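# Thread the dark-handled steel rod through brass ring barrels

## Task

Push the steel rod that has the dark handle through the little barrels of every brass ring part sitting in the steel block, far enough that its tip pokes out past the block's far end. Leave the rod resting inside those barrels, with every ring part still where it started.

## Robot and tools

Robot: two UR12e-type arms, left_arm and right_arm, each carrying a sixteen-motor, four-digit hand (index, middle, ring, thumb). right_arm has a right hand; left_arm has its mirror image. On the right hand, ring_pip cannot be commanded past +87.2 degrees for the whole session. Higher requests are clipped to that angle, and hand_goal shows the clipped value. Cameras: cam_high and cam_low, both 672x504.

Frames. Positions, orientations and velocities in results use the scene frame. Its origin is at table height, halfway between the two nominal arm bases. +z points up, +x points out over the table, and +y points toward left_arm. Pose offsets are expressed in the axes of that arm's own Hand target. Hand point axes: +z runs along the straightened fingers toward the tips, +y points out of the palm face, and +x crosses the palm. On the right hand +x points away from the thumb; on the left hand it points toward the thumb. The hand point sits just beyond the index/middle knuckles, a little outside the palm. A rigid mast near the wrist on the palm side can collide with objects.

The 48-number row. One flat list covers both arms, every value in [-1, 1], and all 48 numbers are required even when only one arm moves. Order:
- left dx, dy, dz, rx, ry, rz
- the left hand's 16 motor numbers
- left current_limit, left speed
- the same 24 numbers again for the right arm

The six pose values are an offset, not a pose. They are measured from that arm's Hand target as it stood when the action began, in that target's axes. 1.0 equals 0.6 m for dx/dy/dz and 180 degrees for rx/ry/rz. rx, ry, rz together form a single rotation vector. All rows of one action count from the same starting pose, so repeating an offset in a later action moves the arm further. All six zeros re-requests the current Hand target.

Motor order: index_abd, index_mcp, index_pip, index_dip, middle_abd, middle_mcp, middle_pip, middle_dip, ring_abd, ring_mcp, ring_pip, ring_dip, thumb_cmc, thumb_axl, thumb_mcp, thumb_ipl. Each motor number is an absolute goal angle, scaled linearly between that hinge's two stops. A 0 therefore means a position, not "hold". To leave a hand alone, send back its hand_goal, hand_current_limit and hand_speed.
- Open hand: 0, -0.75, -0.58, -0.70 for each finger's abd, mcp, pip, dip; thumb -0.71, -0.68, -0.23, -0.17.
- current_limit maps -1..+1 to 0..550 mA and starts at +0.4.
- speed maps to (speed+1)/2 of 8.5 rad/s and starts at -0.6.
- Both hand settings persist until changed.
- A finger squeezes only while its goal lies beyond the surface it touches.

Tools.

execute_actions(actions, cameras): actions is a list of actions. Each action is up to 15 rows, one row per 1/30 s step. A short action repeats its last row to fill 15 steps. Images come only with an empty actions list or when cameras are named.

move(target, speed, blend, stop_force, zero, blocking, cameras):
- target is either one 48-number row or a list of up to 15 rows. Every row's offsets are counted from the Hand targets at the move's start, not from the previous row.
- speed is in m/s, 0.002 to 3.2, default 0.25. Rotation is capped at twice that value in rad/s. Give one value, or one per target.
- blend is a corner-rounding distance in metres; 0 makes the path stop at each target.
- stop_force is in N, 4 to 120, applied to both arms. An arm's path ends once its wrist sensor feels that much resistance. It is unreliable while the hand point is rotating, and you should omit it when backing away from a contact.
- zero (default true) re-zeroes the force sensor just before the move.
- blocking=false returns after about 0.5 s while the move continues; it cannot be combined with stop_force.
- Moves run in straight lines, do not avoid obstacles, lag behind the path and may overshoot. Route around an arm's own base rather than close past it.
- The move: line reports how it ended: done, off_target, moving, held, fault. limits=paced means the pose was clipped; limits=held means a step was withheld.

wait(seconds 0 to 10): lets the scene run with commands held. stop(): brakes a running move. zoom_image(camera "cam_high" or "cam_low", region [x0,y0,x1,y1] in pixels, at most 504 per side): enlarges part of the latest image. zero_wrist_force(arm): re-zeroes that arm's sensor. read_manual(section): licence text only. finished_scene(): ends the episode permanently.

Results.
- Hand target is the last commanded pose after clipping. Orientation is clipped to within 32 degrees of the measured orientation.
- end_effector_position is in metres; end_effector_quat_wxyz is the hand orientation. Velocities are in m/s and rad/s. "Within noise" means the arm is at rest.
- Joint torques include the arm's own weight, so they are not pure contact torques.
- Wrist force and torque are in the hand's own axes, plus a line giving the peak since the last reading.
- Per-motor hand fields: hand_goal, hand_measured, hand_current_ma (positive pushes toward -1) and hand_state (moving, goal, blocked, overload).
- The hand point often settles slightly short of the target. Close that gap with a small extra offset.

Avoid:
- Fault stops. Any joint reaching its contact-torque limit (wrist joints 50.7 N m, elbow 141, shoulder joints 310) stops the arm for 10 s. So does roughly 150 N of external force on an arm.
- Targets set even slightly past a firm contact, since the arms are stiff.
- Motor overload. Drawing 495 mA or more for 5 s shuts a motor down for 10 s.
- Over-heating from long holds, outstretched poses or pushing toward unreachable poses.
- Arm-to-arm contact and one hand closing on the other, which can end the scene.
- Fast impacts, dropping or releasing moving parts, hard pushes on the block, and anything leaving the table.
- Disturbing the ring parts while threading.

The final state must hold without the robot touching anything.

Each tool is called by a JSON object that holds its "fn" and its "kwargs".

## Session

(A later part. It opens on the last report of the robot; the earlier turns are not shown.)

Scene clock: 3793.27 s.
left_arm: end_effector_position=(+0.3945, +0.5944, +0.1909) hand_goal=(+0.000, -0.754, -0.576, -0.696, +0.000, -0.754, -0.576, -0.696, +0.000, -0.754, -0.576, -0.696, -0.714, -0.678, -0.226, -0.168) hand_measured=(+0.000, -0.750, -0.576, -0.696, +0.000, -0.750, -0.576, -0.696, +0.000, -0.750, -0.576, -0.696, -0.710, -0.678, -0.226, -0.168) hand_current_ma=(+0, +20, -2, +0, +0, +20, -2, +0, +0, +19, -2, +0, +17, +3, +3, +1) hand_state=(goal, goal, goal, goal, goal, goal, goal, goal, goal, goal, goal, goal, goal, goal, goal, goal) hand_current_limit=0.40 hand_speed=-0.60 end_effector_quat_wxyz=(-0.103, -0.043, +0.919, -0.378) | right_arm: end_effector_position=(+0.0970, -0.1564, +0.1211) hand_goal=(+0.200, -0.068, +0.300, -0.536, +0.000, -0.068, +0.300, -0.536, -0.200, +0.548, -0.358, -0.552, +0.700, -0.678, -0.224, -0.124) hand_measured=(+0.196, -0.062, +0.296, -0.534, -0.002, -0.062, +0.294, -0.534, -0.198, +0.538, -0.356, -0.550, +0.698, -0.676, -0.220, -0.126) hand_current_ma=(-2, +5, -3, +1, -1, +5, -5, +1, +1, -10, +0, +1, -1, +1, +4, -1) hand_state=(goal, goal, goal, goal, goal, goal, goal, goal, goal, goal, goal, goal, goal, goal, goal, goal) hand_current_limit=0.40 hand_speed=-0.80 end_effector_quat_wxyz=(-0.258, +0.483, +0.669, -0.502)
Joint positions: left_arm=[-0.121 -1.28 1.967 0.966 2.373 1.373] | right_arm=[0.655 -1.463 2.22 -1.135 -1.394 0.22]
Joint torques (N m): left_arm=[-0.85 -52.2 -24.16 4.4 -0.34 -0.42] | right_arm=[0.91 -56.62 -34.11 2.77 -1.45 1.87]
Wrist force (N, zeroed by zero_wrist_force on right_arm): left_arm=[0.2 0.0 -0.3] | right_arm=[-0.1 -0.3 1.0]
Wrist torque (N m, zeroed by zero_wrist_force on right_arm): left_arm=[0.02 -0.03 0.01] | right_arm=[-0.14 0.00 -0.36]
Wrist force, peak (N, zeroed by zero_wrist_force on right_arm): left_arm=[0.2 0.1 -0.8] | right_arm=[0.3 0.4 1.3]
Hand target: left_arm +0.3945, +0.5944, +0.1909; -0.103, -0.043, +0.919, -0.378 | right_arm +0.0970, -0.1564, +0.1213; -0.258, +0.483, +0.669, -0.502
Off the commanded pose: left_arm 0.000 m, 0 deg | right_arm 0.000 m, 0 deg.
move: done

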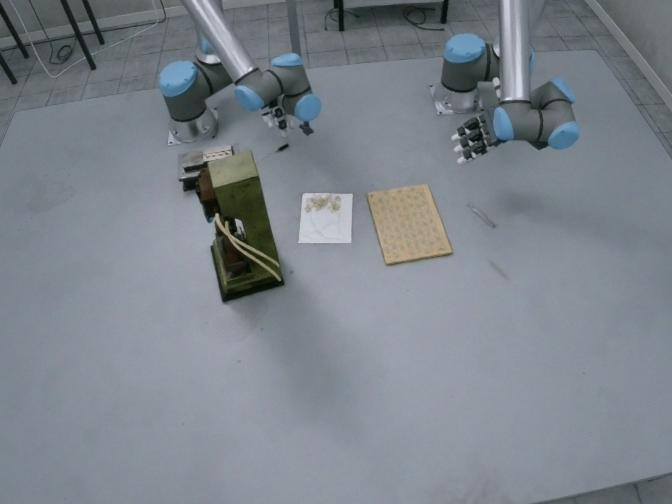

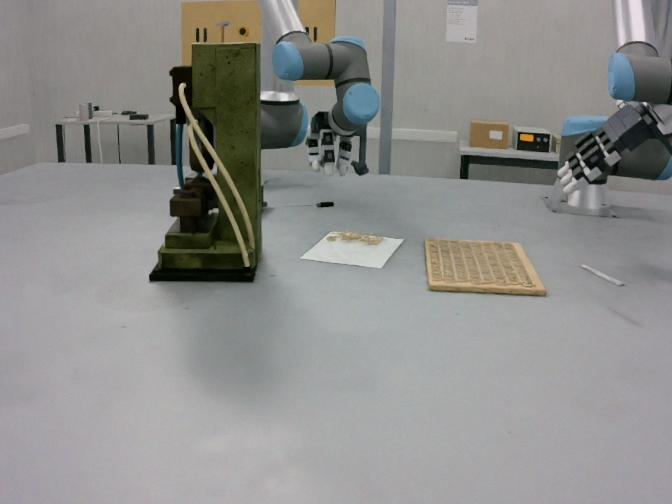

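{"fn": "move", "kwargs": {"target": [0,0,0,0,0,0,0,-0.754,-0.576,-0.696,0,-0.754,-0.576,-0.696,0,-0.754,-0.576,-0.696,-0.714,-0.678,-0.226,-0.168,0.4,-0.6,0.00167,0.09067,0.02783,0.00648,-0.01131,-0.0517,0.2,-0.0685,0.2993,-0.5362,0,-0.0685,0.2993,-0.5362,-0.2,0.548,-0.358,-0.551,0.7,-0.678,-0.2247,-0.1243,0.4,-0.8], "speed": 0.06, "cameras": ["cam_high", "cam_low"]}}

{"fn": "zoom_image", "kwargs": {"camera": "cam_low", "region": [255, 160, 355, 220]}}

{"fn": "zoom_image", "kwargs": {"camera": "cam_high", "region": [225, 120, 305, 180]}}

Scene clock: 3854.87 s.
left_arm: end_effector_position=(+0.3945, +0.5944, +0.1909) hand_goal=(+0.000, -0.754, -0.576, -0.696, +0.000, -0.754, -0.576, -0.696, +0.000, -0.754, -0.576, -0.696, -0.714, -0.678, -0.226, -0.168) hand_measured=(+0.000, -0.750, -0.576, -0.696, +0.000, -0.750, -0.576, -0.696, +0.000, -0.750, -0.576, -0.696, -0.710, -0.678, -0.226, -0.168) hand_current_ma=(+0, +20, -2, +0, +0, +20, -2, +0, +0, +19, -2, +0, +17, +3, +3, +1) hand_state=(goal, goal, goal, goal, goal, goal, goal, goal, goal, goal, goal, goal, goal, goal, goal, goal) hand_current_limit=0.40 hand_speed=-0.60 end_effector_quat_wxyz=(-0.103, -0.043, +0.919, -0.378) | right_arm: end_effector_position=(+0.1038, -0.1609, +0.0650) hand_goal=(+0.200, -0.068, +0.300, -0.536, +0.000, -0.068, +0.300, -0.536, -0.200, +0.548, -0.358, -0.552, +0.700, -0.678, -0.224, -0.124) hand_measured=(+0.196, -0.062, +0.296, -0.534, -0.002, -0.062, +0.294, -0.534, -0.198, +0.538, -0.356, -0.550, +0.698, -0.676, -0.220, -0.126) hand_current_ma=(-2, +5, -3, +1, -1, +5, -5, +1, +1, -10, +0, +1, -1, +1, +4, -1) hand_state=(goal, goal, goal, goal, goal, goal, goal, goal, goal, goal, goal, goal, goal, goal, goal, goal) hand_current_limit=0.40 hand_speed=-0.80 end_effector_quat_wxyz=(-0.291, +0.416, +0.706, -0.494)
Joint positions: left_arm=[-0.121 -1.28 1.967 0.966 2.373 1.373] | right_arm=[0.631 -1.376 2.255 -1.23 -1.449 0.045]
Joint torques (N m): left_arm=[1.25 -53.1 -24.74 4.9 -0.11 -1.08] | right_arm=[-11.04 -35.25 -17.58 -2.27 -2.03 -3.52]
Wrist force (N, zeroed by zero_wrist_force on right_arm): left_arm=[0.4 0.1 -0.4] | right_arm=[0.3 -0.5 0.5]
Wrist torque (N m, zeroed by zero_wrist_force on right_arm): left_arm=[0.05 -0.06 0.03] | right_arm=[-0.19 -0.01 0.04]
Wrist force, peak (N, zeroed by zero_wrist_force on right_arm): left_arm=[0.2 0.2 -0.8] | right_arm=[0.3 -0.4 1.2]
Hand target: left_arm +0.3945, +0.5944, +0.1909; -0.103, -0.043, +0.919, -0.378 | right_arm +0.1038, -0.1609, +0.0649; -0.291, +0.416, +0.706, -0.494
Off the commanded pose: left_arm 0.000 m, 0 deg | right_arm 0.000 m, 0 deg.
move: done

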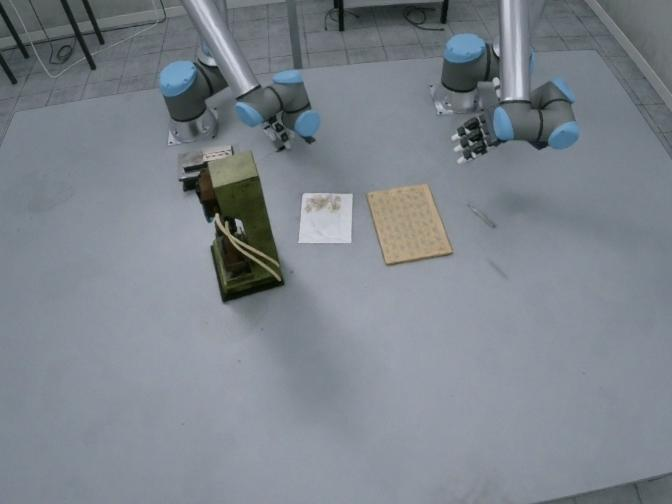

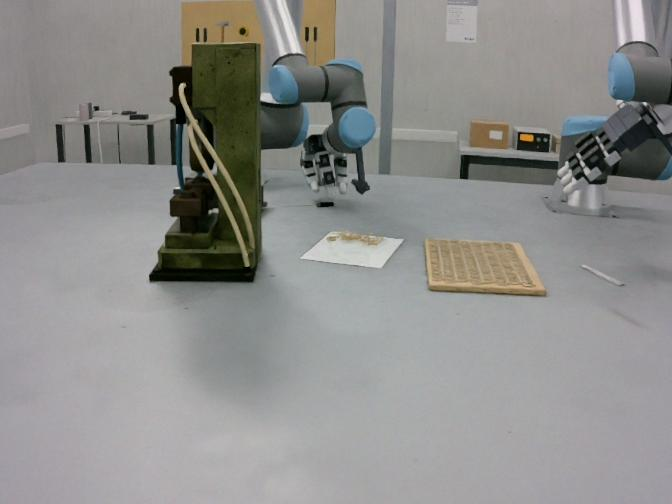

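Scaled by 5.040.

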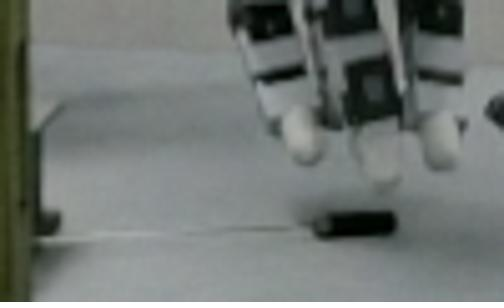

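Scaled by 6.300.

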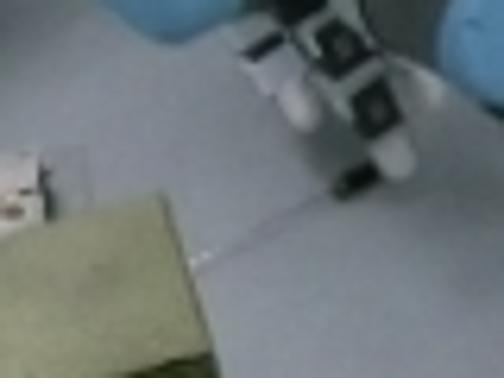

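{"fn": "move", "kwargs": {"target": [0,0,0,0,0,0,0,-0.754,-0.576,-0.696,0,-0.754,-0.576,-0.696,0,-0.754,-0.576,-0.696,-0.714,-0.678,-0.226,-0.168,0.4,-0.6,0,0.03572,0.01296,0,0,0,0.2,-0.0685,0.2993,-0.5362,0,-0.0685,0.2993,-0.5362,-0.2,0.548,-0.358,-0.551,0.7,-0.678,-0.2247,-0.1243,0.4,-0.8], "speed": 0.015, "stop_force": 4, "cameras": ["cam_high", "cam_low"]}}

{"fn": "zoom_image", "kwargs": {"camera": "cam_low", "region": [295, 175, 355, 220]}}

{"fn": "zoom_image", "kwargs": {"camera": "cam_high", "region": [255, 125, 315, 170]}}

Scene clock: 3867.73 s.
left_arm: end_effector_position=(+0.3945, +0.5944, +0.1909) hand_goal=(+0.000, -0.754, -0.576, -0.696, +0.000, -0.754, -0.576, -0.696, +0.000, -0.754, -0.576, -0.696, -0.714, -0.678, -0.226, -0.168) hand_measured=(+0.000, -0.750, -0.576, -0.696, +0.000, -0.750, -0.576, -0.696, +0.000, -0.750, -0.576, -0.696, -0.710, -0.678, -0.226, -0.168) hand_current_ma=(+0, +20, -2, +0, +0, +20, -2, +0, +0, +19, -2, +0, +17, +3, +3, +1) hand_state=(goal, goal, goal, goal, goal, goal, goal, goal, goal, goal, goal, goal, goal, goal, goal, goal) hand_current_limit=0.40 hand_speed=-0.60 end_effector_quat_wxyz=(-0.103, -0.043, +0.919, -0.378) | right_arm: end_effector_position=(+0.1039, -0.1609, +0.0421) hand_goal=(+0.200, -0.068, +0.300, -0.536, +0.000, -0.068, +0.300, -0.536, -0.200, +0.548, -0.358, -0.552, +0.700, -0.678, -0.224, -0.124) hand_measured=(+0.196, -0.062, +0.296, -0.534, -0.002, -0.062, +0.294, -0.534, -0.198, +0.538, -0.356, -0.550, +0.698, -0.676, -0.220, -0.126) hand_current_ma=(-2, +5, -3, +1, -1, +5, -5, +1, +1, -10, +0, +1, -1, +1, +4, -1) hand_state=(goal, goal, goal, goal, goal, goal, goal, goal, goal, goal, goal, goal, goal, goal, goal, goal) hand_current_limit=0.40 hand_speed=-0.80 end_effector_quat_wxyz=(-0.291, +0.416, +0.706, -0.494)
Joint positions: left_arm=[-0.121 -1.28 1.967 0.966 2.373 1.373] | right_arm=[0.631 -1.338 2.268 -1.281 -1.449 0.044]
Joint torques (N m): left_arm=[1.01 -51.9 -23.86 4.63 -0.52 -0.52] | right_arm=[-8.25 -35.02 -15.97 -2.4 -1.78 -2.99]
Wrist force (N, zeroed by zero_wrist_force on right_arm): left_arm=[0.2 -0.1 -0.2] | right_arm=[0.0 -0.7 0.8]
Wrist torque (N m, zeroed by zero_wrist_force on right_arm): left_arm=[0.00 -0.04 0.02] | right_arm=[-0.23 0.01 0.01]
Wrist force, peak (N, zeroed by zero_wrist_force on right_arm): left_arm=[0.0 -0.1 -0.8] | right_arm=[0.2 -0.3 1.3]
Hand target: left_arm +0.3945, +0.5944, +0.1909; -0.103, -0.043, +0.919, -0.378 | right_arm +0.1039, -0.1609, +0.0421; -0.291, +0.416, +0.706, -0.494
Off the commanded pose: left_arm 0.000 m, 0 deg | right_arm 0.000 m, 0 deg.
move: done

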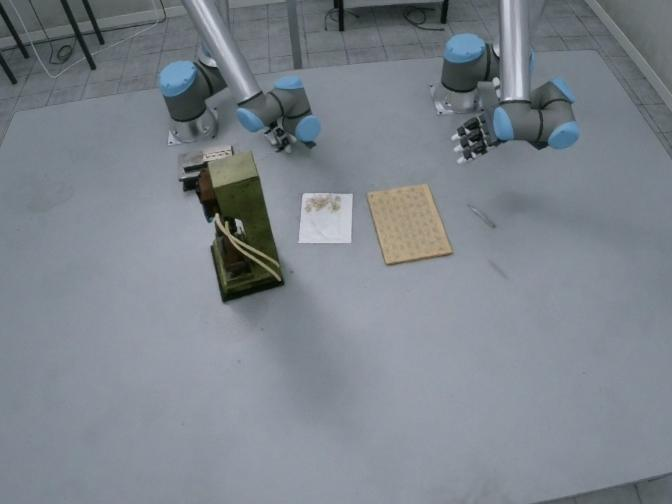

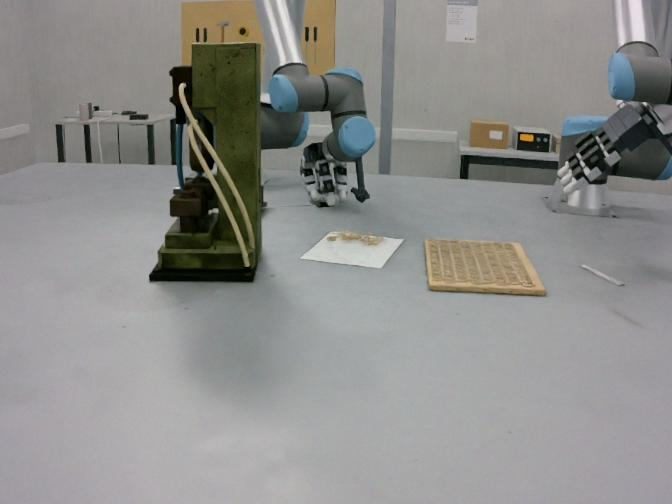

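Scaled by 8.400.

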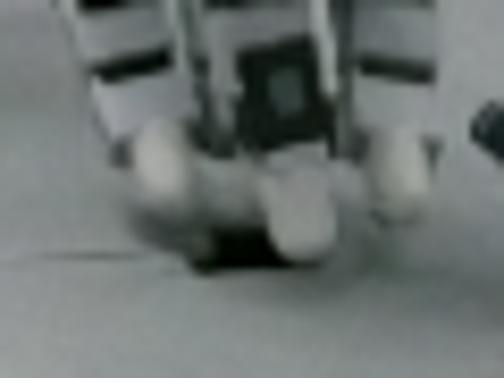

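Scaled by 8.400.

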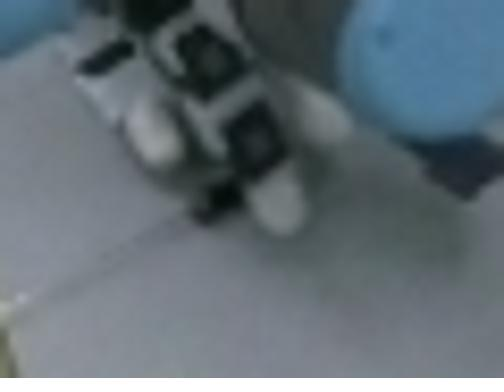

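{"fn": "move", "kwargs": {"target": [0,0,0,0,0,0,0,-0.754,-0.576,-0.696,0,-0.754,-0.576,-0.696,0,-0.754,-0.576,-0.696,-0.714,-0.678,-0.226,-0.168,0.4,-0.6,0,0,0,0,0,0,0.2,0.274,-0.0657,-0.4783,0,0.274,-0.0657,-0.4783,-0.2,0.548,-0.358,-0.551,0.7,-0.678,0.0,-0.146,0.6,-0.95], "speed": 0.02, "cameras": ["cam_high", "cam_low"]}}

{"fn": "zoom_image", "kwargs": {"camera": "cam_low", "region": [265, 175, 345, 220]}}

{"fn": "zoom_image", "kwargs": {"camera": "cam_high", "region": [245, 125, 315, 170]}}

Scene clock: 3876.63 s.
left_arm: end_effector_position=(+0.3945, +0.5944, +0.1909) hand_goal=(+0.000, -0.754, -0.576, -0.696, +0.000, -0.754, -0.576, -0.696, +0.000, -0.754, -0.576, -0.696, -0.714, -0.678, -0.226, -0.168) hand_measured=(+0.000, -0.750, -0.576, -0.696, +0.000, -0.750, -0.576, -0.696, +0.000, -0.750, -0.576, -0.696, -0.710, -0.678, -0.226, -0.168) hand_current_ma=(+0, +20, -2, +0, +0, +20, -2, +0, +0, +19, -2, +0, +17, +3, +3, +1) hand_state=(goal, goal, goal, goal, goal, goal, goal, goal, goal, goal, goal, goal, goal, goal, goal, goal) hand_current_limit=0.40 hand_speed=-0.60 end_effector_quat_wxyz=(-0.103, -0.043, +0.919, -0.378) | right_arm: end_effector_position=(+0.1039, -0.1609, +0.0421) hand_goal=(+0.200, +0.274, -0.066, -0.478, +0.000, +0.274, -0.066, -0.478, -0.200, +0.548, -0.358, -0.552, +0.700, -0.678, +0.000, -0.146) hand_measured=(+0.192, +0.254, -0.050, -0.474, -0.002, +0.226, -0.026, -0.466, -0.198, +0.538, -0.356, -0.550, +0.698, -0.676, -0.014, -0.154) hand_current_ma=(-7, -31, +18, +3, -1, -102, +73, +14, +1, -10, +0, +1, -1, +1, -25, -11) hand_state=(goal, blocked, goal, goal, goal, blocked, blocked, goal, goal, goal, goal, goal, goal, goal, goal, goal) hand_current_limit=0.60 hand_speed=-0.95 end_effector_quat_wxyz=(-0.291, +0.416, +0.706, -0.494)
Joint positions: left_arm=[-0.121 -1.28 1.967 0.966 2.373 1.373] | right_arm=[0.631 -1.338 2.268 -1.281 -1.449 0.044]
Joint torques (N m): left_arm=[1.42 -51.03 -24.94 5.38 -0.12 -0.72] | right_arm=[-0.87 -34.82 -19.95 -2.22 -0.47 -0.95]
Wrist force (N, zeroed by zero_wrist_force on right_arm): left_arm=[0.2 0.0 -0.5] | right_arm=[-0.8 -8.5 3.0]
Wrist torque (N m, zeroed by zero_wrist_force on right_arm): left_arm=[0.03 -0.04 0.02] | right_arm=[-0.26 0.00 -0.04]
Wrist force, peak (N, zeroed by zero_wrist_force on right_arm): left_arm=[0.3 0.0 -0.8] | right_arm=[-1.1 -9.5 3.1]
Hand target: left_arm +0.3945, +0.5944, +0.1909; -0.103, -0.043, +0.919, -0.378 | right_arm +0.1039, -0.1609, +0.0421; -0.291, +0.416, +0.706, -0.494
Off the commanded pose: left_arm 0.000 m, 0 deg | right_arm 0.000 m, 0 deg.
move: done

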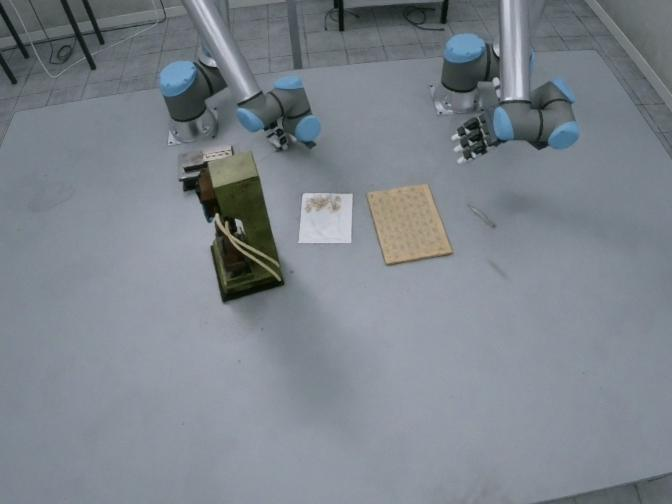

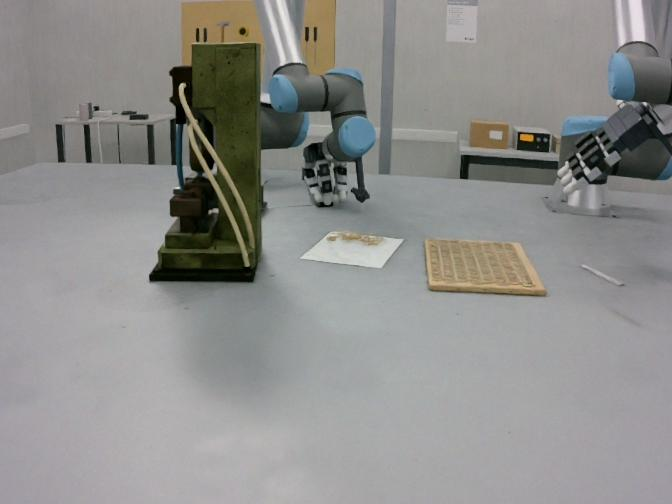

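Scaled by 6.300.

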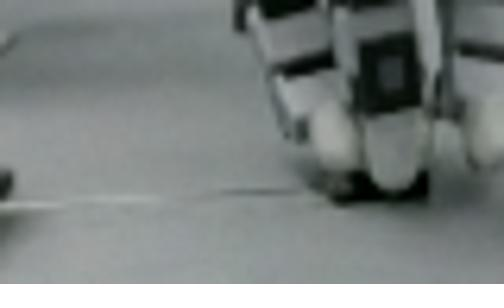

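Scaled by 7.200.

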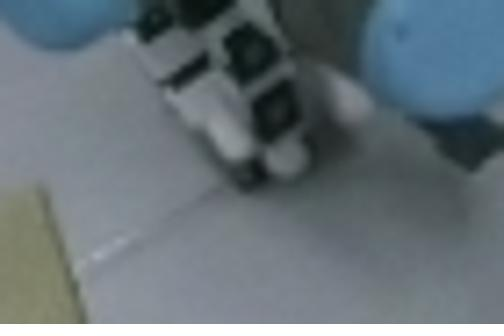

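{"fn": "move", "kwargs": {"target": [0,0,0,0,0,0,0,-0.754,-0.576,-0.696,0,-0.754,-0.576,-0.696,0,-0.754,-0.576,-0.696,-0.714,-0.678,-0.226,-0.168,0.4,-0.6,0,-0.00392,-0.00142,0,0,0,0.2,0.274,-0.0657,-0.4783,0,0.274,-0.0657,-0.4783,-0.2,0.548,-0.358,-0.551,0.7,-0.678,0.04,-0.146,0.6,-0.95], "speed": 0.01, "cameras": ["cam_high", "cam_low"]}}

{"fn": "zoom_image", "kwargs": {"camera": "cam_low", "region": [265, 175, 345, 220]}}

{"fn": "zoom_image", "kwargs": {"camera": "cam_high", "region": [245, 125, 315, 170]}}

Scene clock: 3883.97 s.
left_arm: end_effector_position=(+0.3945, +0.5944, +0.1909) hand_goal=(+0.000, -0.754, -0.576, -0.696, +0.000, -0.754, -0.576, -0.696, +0.000, -0.754, -0.576, -0.696, -0.714, -0.678, -0.226, -0.168) hand_measured=(+0.000, -0.750, -0.576, -0.696, +0.000, -0.750, -0.576, -0.696, +0.000, -0.750, -0.576, -0.696, -0.710, -0.678, -0.226, -0.168) hand_current_ma=(+0, +20, -2, +0, +0, +20, -2, +0, +0, +19, -2, +0, +17, +3, +3, +1) hand_state=(goal, goal, goal, goal, goal, goal, goal, goal, goal, goal, goal, goal, goal, goal, goal, goal) hand_current_limit=0.40 hand_speed=-0.60 end_effector_quat_wxyz=(-0.103, -0.043, +0.919, -0.378) | right_arm: end_effector_position=(+0.1039, -0.1609, +0.0446) hand_goal=(+0.200, +0.274, -0.066, -0.478, +0.000, +0.274, -0.066, -0.478, -0.200, +0.548, -0.358, -0.552, +0.700, -0.678, +0.040, -0.146) hand_measured=(+0.194, +0.264, -0.068, -0.478, +0.000, +0.246, -0.070, -0.476, -0.198, +0.538, -0.356, -0.550, +0.698, -0.676, +0.008, -0.156) hand_current_ma=(-3, -12, -1, +0, +0, -50, -2, +0, +1, -10, +0, +1, -1, +1, -80, -16) hand_state=(goal, goal, goal, goal, goal, blocked, goal, goal, goal, goal, goal, goal, goal, goal, blocked, goal) hand_current_limit=0.60 hand_speed=-0.95 end_effector_quat_wxyz=(-0.291, +0.416, +0.706, -0.494)
Joint positions: left_arm=[-0.121 -1.28 1.967 0.966 2.373 1.373] | right_arm=[0.631 -1.342 2.266 -1.276 -1.449 0.044]
Joint torques (N m): left_arm=[-0.92 -51.93 -23.87 4.58 -0.3 -0.61] | right_arm=[7.57 -60.62 -29.21 2.83 0.2 0.63]
Wrist force (N, zeroed by zero_wrist_force on right_arm): left_arm=[0.1 0.1 -0.4] | right_arm=[0.0 -0.9 0.7]
Wrist torque (N m, zeroed by zero_wrist_force on right_arm): left_arm=[0.06 -0.03 0.01] | right_arm=[-0.17 0.01 -0.02]
Wrist force, peak (N, zeroed by zero_wrist_force on right_arm): left_arm=[0.6 0.0 -0.7] | right_arm=[-1.0 -9.3 3.3]
Hand target: left_arm +0.3945, +0.5944, +0.1909; -0.103, -0.043, +0.919, -0.378 | right_arm +0.1039, -0.1609, +0.0446; -0.291, +0.416, +0.706, -0.494
Off the commanded pose: left_arm 0.000 m, 0 deg | right_arm 0.000 m, 0 deg.
move: done

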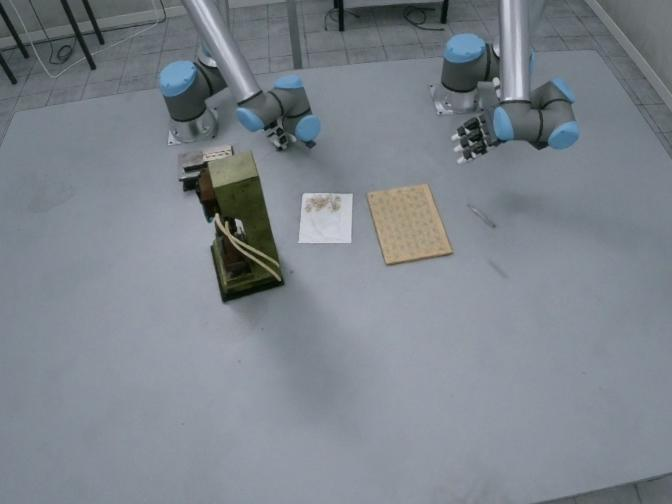

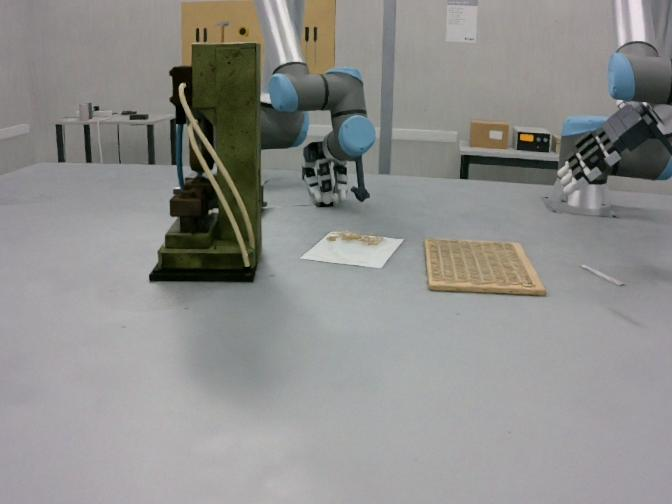

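Scaled by 6.300.

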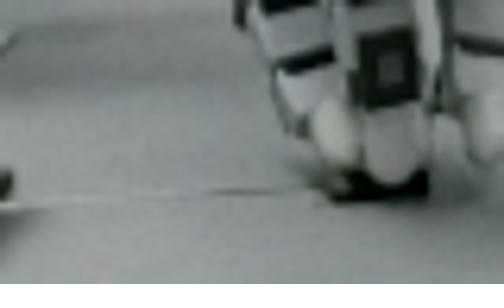

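Scaled by 7.200.

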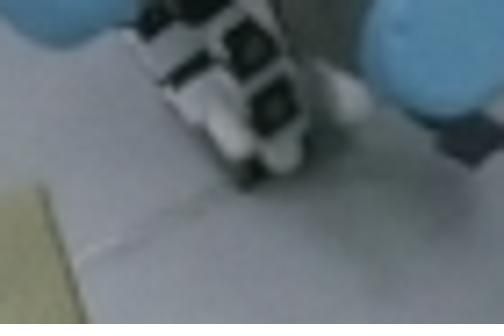

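{"fn": "move", "kwargs": {"target": [[0,0,0,0,0,0,0,-0.754,-0.576,-0.696,0,-0.754,-0.576,-0.696,0,-0.754,-0.576,-0.696,-0.714,-0.678,-0.226,-0.168,0.4,-0.6,0,0.00235,0.00085,0,0,0,0.2,0.274,-0.0657,-0.4783,0,0.274,-0.0657,-0.4783,-0.2,0.548,-0.358,-0.551,0.7,-0.678,0.04,-0.146,0.6,-0.95],[0,0,0,0,0,0,0,-0.754,-0.576,-0.696,0,-0.754,-0.576,-0.696,0,-0.754,-0.576,-0.696,-0.714,-0.678,-0.226,-0.168,0.4,-0.6,0,0.00235,0.00085,0,0,0,0.2,0.31,-0.0657,-0.4783,0,0.3,-0.0657,-0.4783,-0.2,0.548,-0.358,-0.551,0.7,-0.678,0.08,-0.146,0.6,-0.95]], "speed": 0.01, "cameras": ["cam_high", "cam_low"]}}

{"fn": "zoom_image", "kwargs": {"camera": "cam_low", "region": [265, 175, 345, 220]}}

{"fn": "zoom_image", "kwargs": {"camera": "cam_high", "region": [245, 125, 315, 170]}}

Scene clock: 3899.63 s.
left_arm: end_effector_position=(+0.3945, +0.5944, +0.1909) hand_goal=(+0.000, -0.754, -0.576, -0.696, +0.000, -0.754, -0.576, -0.696, +0.000, -0.754, -0.576, -0.696, -0.714, -0.678, -0.226, -0.168) hand_measured=(+0.000, -0.750, -0.576, -0.696, +0.000, -0.750, -0.576, -0.696, +0.000, -0.750, -0.576, -0.696, -0.710, -0.678, -0.226, -0.168) hand_current_ma=(+0, +20, -2, +0, +0, +20, -2, +0, +0, +19, -2, +0, +17, +3, +3, +1) hand_state=(goal, goal, goal, goal, goal, goal, goal, goal, goal, goal, goal, goal, goal, goal, goal, goal) hand_current_limit=0.40 hand_speed=-0.60 end_effector_quat_wxyz=(-0.103, -0.043, +0.919, -0.378) | right_arm: end_effector_position=(+0.1039, -0.1609, +0.0431) hand_goal=(+0.200, +0.310, -0.066, -0.478, +0.000, +0.300, -0.066, -0.478, -0.200, +0.548, -0.358, -0.552, +0.700, -0.678, +0.080, -0.146) hand_measured=(+0.198, +0.288, -0.066, -0.476, +0.000, +0.268, -0.054, -0.468, -0.198, +0.538, -0.356, -0.550, +0.698, -0.678, -0.004, -0.174) hand_current_ma=(-1, -32, +0, +1, +0, -59, +13, +10, +1, -10, +0, +1, -2, +0, -315, -67) hand_state=(goal, blocked, goal, goal, goal, blocked, goal, goal, goal, goal, goal, goal, goal, goal, blocked, blocked) hand_current_limit=0.60 hand_speed=-0.95 end_effector_quat_wxyz=(-0.291, +0.416, +0.706, -0.494)
Joint positions: left_arm=[-0.121 -1.28 1.967 0.966 2.373 1.373] | right_arm=[0.631 -1.34 2.267 -1.279 -1.449 0.044]
Joint torques (N m): left_arm=[3.05 -51.76 -23.4 4.75 0.04 -0.66] | right_arm=[6.2 -33.03 -15.86 -0.8 -0.14 2.35]
Wrist force (N, zeroed by zero_wrist_force on right_arm): left_arm=[0.1 -0.1 -0.3] | right_arm=[-0.4 -6.0 -2.2]
Wrist torque (N m, zeroed by zero_wrist_force on right_arm): left_arm=[0.00 -0.02 0.01] | right_arm=[-0.54 0.03 -0.02]
Wrist force, peak (N, zeroed by zero_wrist_force on right_arm): left_arm=[0.2 0.0 -0.8] | right_arm=[-1.7 -19.6 -5.1]
Hand target: left_arm +0.3945, +0.5944, +0.1909; -0.103, -0.043, +0.919, -0.378 | right_arm +0.1039, -0.1609, +0.0431; -0.291, +0.416, +0.706, -0.494
Off the commanded pose: left_arm 0.000 m, 0 deg | right_arm 0.000 m, 0 deg.
move: done

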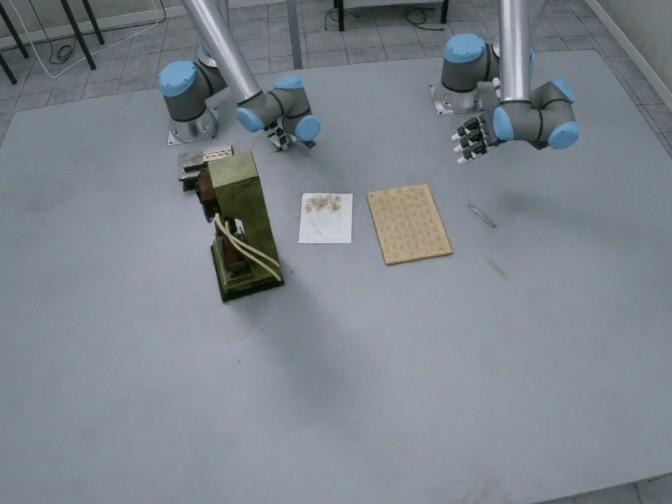

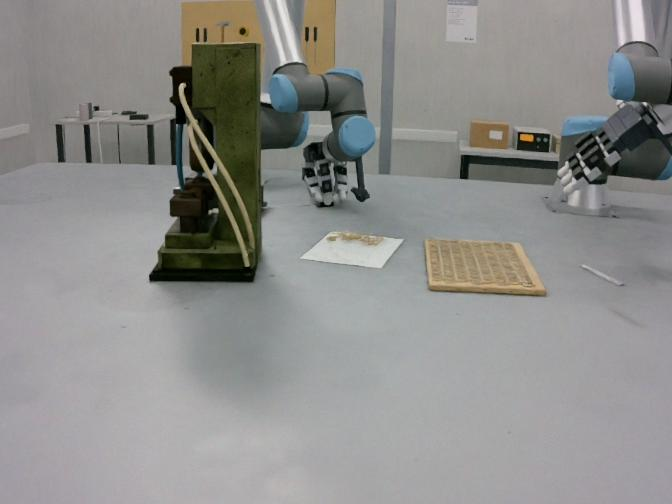

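Scaled by 6.300.

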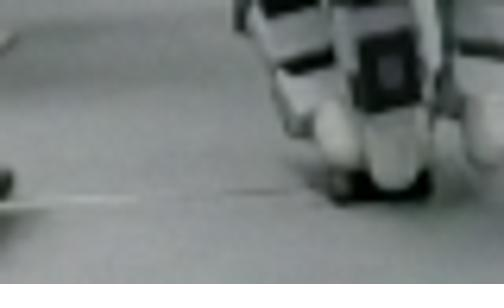

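Scaled by 7.200.

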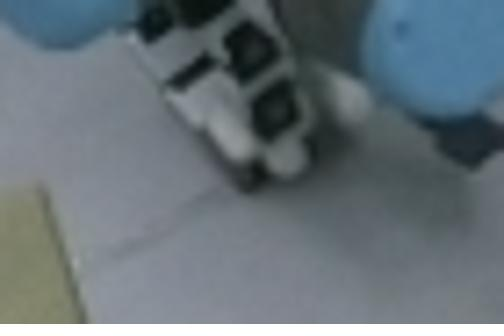

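{"fn": "move", "kwargs": {"target": [0,0,0,0,0,0,0,-0.754,-0.576,-0.696,0,-0.754,-0.576,-0.696,0,-0.754,-0.576,-0.696,-0.714,-0.678,-0.226,-0.168,0.4,-0.6,0,-0.0094,-0.00341,0,0,0,0.2,0.31,-0.0657,-0.4783,0,0.3,-0.0657,-0.4783,-0.2,0.548,-0.358,-0.551,0.7,-0.678,0.08,-0.146,0.6,-0.95], "speed": 0.01, "cameras": ["cam_high", "cam_low"]}}

{"fn": "zoom_image", "kwargs": {"camera": "cam_low", "region": [265, 175, 345, 220]}}

{"fn": "zoom_image", "kwargs": {"camera": "cam_high", "region": [245, 125, 315, 170]}}

Scene clock: 3911.07 s.
left_arm: end_effector_position=(+0.3945, +0.5944, +0.1909) hand_goal=(+0.000, -0.754, -0.576, -0.696, +0.000, -0.754, -0.576, -0.696, +0.000, -0.754, -0.576, -0.696, -0.714, -0.678, -0.226, -0.168) hand_measured=(+0.000, -0.750, -0.576, -0.696, +0.000, -0.750, -0.576, -0.696, +0.000, -0.750, -0.576, -0.696, -0.710, -0.678, -0.226, -0.168) hand_current_ma=(+0, +20, -2, +0, +0, +20, -2, +0, +0, +19, -2, +0, +17, +3, +3, +1) hand_state=(goal, goal, goal, goal, goal, goal, goal, goal, goal, goal, goal, goal, goal, goal, goal, goal) hand_current_limit=0.40 hand_speed=-0.60 end_effector_quat_wxyz=(-0.103, -0.043, +0.919, -0.378) | right_arm: end_effector_position=(+0.1039, -0.1609, +0.0490) hand_goal=(+0.200, +0.310, -0.066, -0.478, +0.000, +0.300, -0.066, -0.478, -0.200, +0.548, -0.358, -0.552, +0.700, -0.678, +0.080, -0.146) hand_measured=(+0.198, +0.292, -0.068, -0.476, +0.000, +0.296, -0.072, -0.480, -0.198, +0.538, -0.356, -0.550, +0.704, -0.678, +0.026, -0.174) hand_current_ma=(-1, -26, -1, +1, +0, -4, -5, +0, +1, -10, +0, +1, +2, +0, -169, -67) hand_state=(goal, goal, goal, goal, goal, goal, goal, goal, goal, goal, goal, goal, goal, goal, blocked, blocked) hand_current_limit=0.60 hand_speed=-0.95 end_effector_quat_wxyz=(-0.291, +0.416, +0.706, -0.494)
Joint positions: left_arm=[-0.121 -1.28 1.967 0.966 2.373 1.373] | right_arm=[0.631 -1.349 2.264 -1.266 -1.449 0.044]
Joint torques (N m): left_arm=[-1.52 -50.6 -24.69 4.73 -0.28 -0.59] | right_arm=[7.13 -61.54 -29.71 3.21 -0.38 3.07]
Wrist force (N, zeroed by zero_wrist_force on right_arm): left_arm=[0.2 0.1 -0.3] | right_arm=[0.1 -0.5 1.0]
Wrist torque (N m, zeroed by zero_wrist_force on right_arm): left_arm=[0.04 -0.03 0.01] | right_arm=[-0.18 0.00 0.03]
Wrist force, peak (N, zeroed by zero_wrist_force on right_arm): left_arm=[0.3 0.2 -0.8] | right_arm=[-0.8 -6.2 -2.4]
Hand target: left_arm +0.3945, +0.5944, +0.1909; -0.103, -0.043, +0.919, -0.378 | right_arm +0.1039, -0.1609, +0.0491; -0.291, +0.416, +0.706, -0.494
Off the commanded pose: left_arm 0.000 m, 0 deg | right_arm 0.000 m, 0 deg.
move: done

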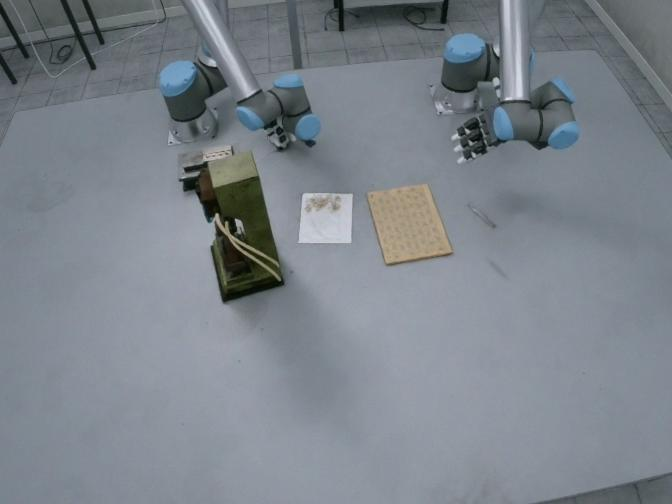

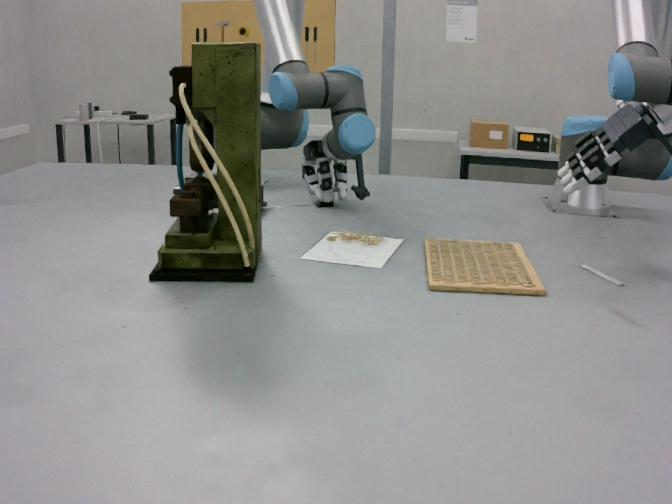

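Scaled by 6.300.

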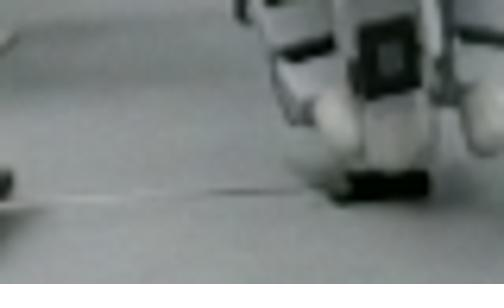

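Scaled by 7.200.

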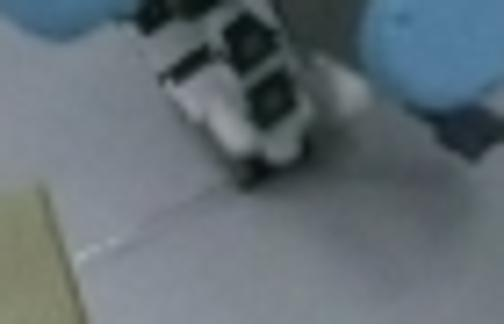

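{"fn": "move", "kwargs": {"target": [[0,0,0,0,0,0,0,-0.754,-0.576,-0.696,0,-0.754,-0.576,-0.696,0,-0.754,-0.576,-0.696,-0.714,-0.678,-0.226,-0.168,0.4,-0.6,0,0,0,0,0,0,0.2,-0.0685,0.2993,-0.5362,0,-0.0685,0.2993,-0.5362,-0.2,0.548,-0.358,-0.551,0.7,-0.678,-0.2247,-0.1243,0.4,-0.8],[0,0,0,0,0,0,0,-0.754,-0.576,-0.696,0,-0.754,-0.576,-0.696,0,-0.754,-0.576,-0.696,-0.714,-0.678,-0.226,-0.168,0.4,-0.6,0,-0.0215,-0.01417,0.0404,0,0,0.2,-0.0685,0.2993,-0.5362,0,-0.0685,0.2993,-0.5362,-0.2,0.548,-0.358,-0.551,0.7,-0.678,-0.2247,-0.1243,0.4,-0.8]], "speed": 0.04, "cameras": ["cam_high", "cam_low"]}}

{"fn": "zoom_image", "kwargs": {"camera": "cam_low", "region": [265, 175, 345, 220]}}

{"fn": "zoom_image", "kwargs": {"camera": "cam_high", "region": [245, 125, 315, 170]}}

Scene clock: 3974.83 s.
left_arm: end_effector_position=(+0.3945, +0.5944, +0.1909) hand_goal=(+0.000, -0.754, -0.576, -0.696, +0.000, -0.754, -0.576, -0.696, +0.000, -0.754, -0.576, -0.696, -0.714, -0.678, -0.226, -0.168) hand_measured=(+0.000, -0.750, -0.576, -0.696, +0.000, -0.750, -0.576, -0.696, +0.000, -0.750, -0.576, -0.696, -0.710, -0.678, -0.226, -0.168) hand_current_ma=(+0, +20, -2, +0, +0, +20, -2, +0, +0, +19, -2, +0, +17, +3, +3, +1) hand_state=(goal, goal, goal, goal, goal, goal, goal, goal, goal, goal, goal, goal, goal, goal, goal, goal) hand_current_limit=0.40 hand_speed=-0.60 end_effector_quat_wxyz=(-0.103, -0.043, +0.919, -0.378) | right_arm: end_effector_position=(+0.1070, -0.1592, +0.0641) hand_goal=(+0.200, -0.068, +0.300, -0.536, +0.000, -0.068, +0.300, -0.536, -0.200, +0.548, -0.358, -0.552, +0.700, -0.678, -0.224, -0.124) hand_measured=(+0.198, -0.062, +0.296, -0.534, +0.000, -0.062, +0.294, -0.534, -0.198, +0.540, -0.356, -0.550, +0.702, -0.678, -0.220, -0.126) hand_current_ma=(-1, +6, -3, +1, +0, +5, -4, +1, +1, -7, +0, +1, +1, +0, +3, -1) hand_state=(goal, goal, goal, goal, goal, goal, goal, goal, goal, goal, goal, goal, goal, goal, goal, goal) hand_current_limit=0.40 hand_speed=-0.80 end_effector_quat_wxyz=(-0.317, +0.397, +0.673, -0.538)
Joint positions: left_arm=[-0.121 -1.28 1.967 0.966 2.373 1.373] | right_arm=[0.625 -1.291 2.202 -1.134 -1.45 0.027]
Joint torques (N m): left_arm=[0.18 -49.59 -22.87 4.81 -0.51 -0.87] | right_arm=[-9.93 -38.57 -28.79 3.41 -1.97 -3.17]
Wrist force (N, zeroed by zero_wrist_force on right_arm): left_arm=[0.2 -0.2 -0.8] | right_arm=[0.0 -0.2 1.5]
Wrist torque (N m, zeroed by zero_wrist_force on right_arm): left_arm=[0.04 -0.04 0.02] | right_arm=[-0.23 -0.05 0.00]
Wrist force, peak (N, zeroed by zero_wrist_force on right_arm): left_arm=[0.2 -0.2 -0.8] | right_arm=[0.0 -0.2 1.5]
Hand target: left_arm +0.3945, +0.5944, +0.1909; -0.103, -0.043, +0.919, -0.378 | right_arm +0.1070, -0.1592, +0.0642; -0.317, +0.397, +0.673, -0.538
Off the commanded pose: left_arm 0.000 m, 0 deg | right_arm 0.000 m, 0 deg.
move: done

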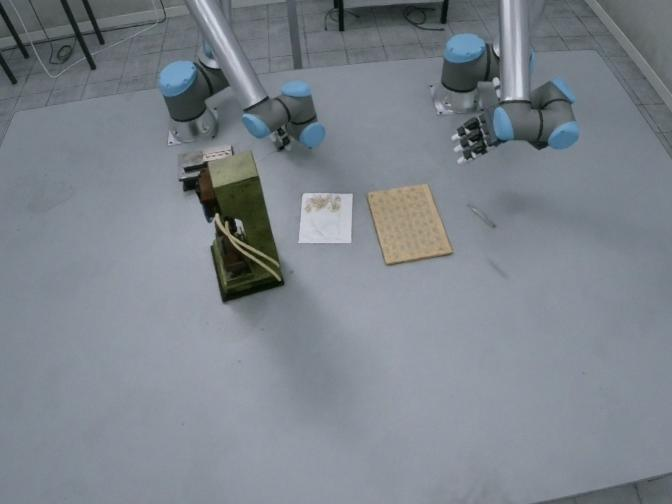

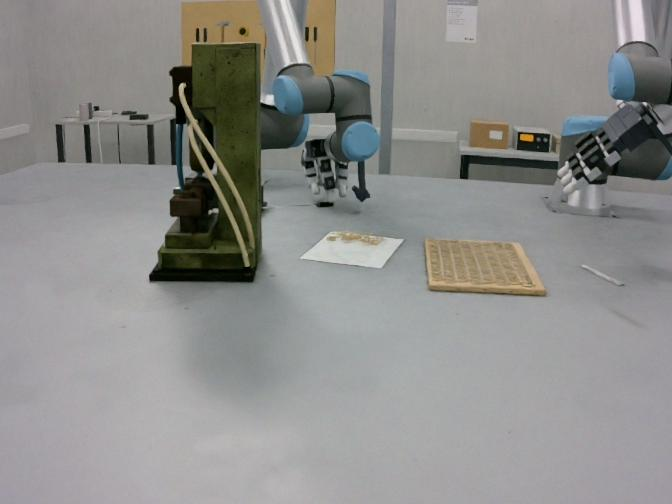

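Scaled by 6.300.

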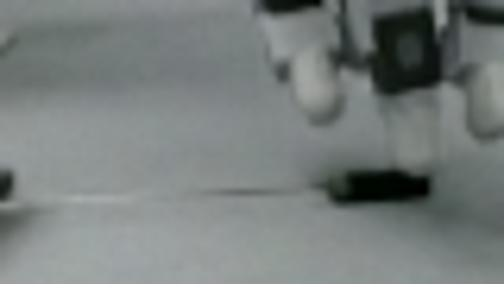

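Scaled by 7.200.

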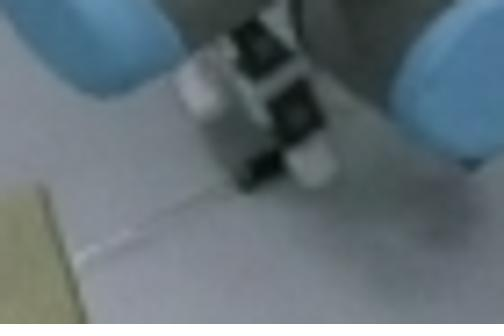

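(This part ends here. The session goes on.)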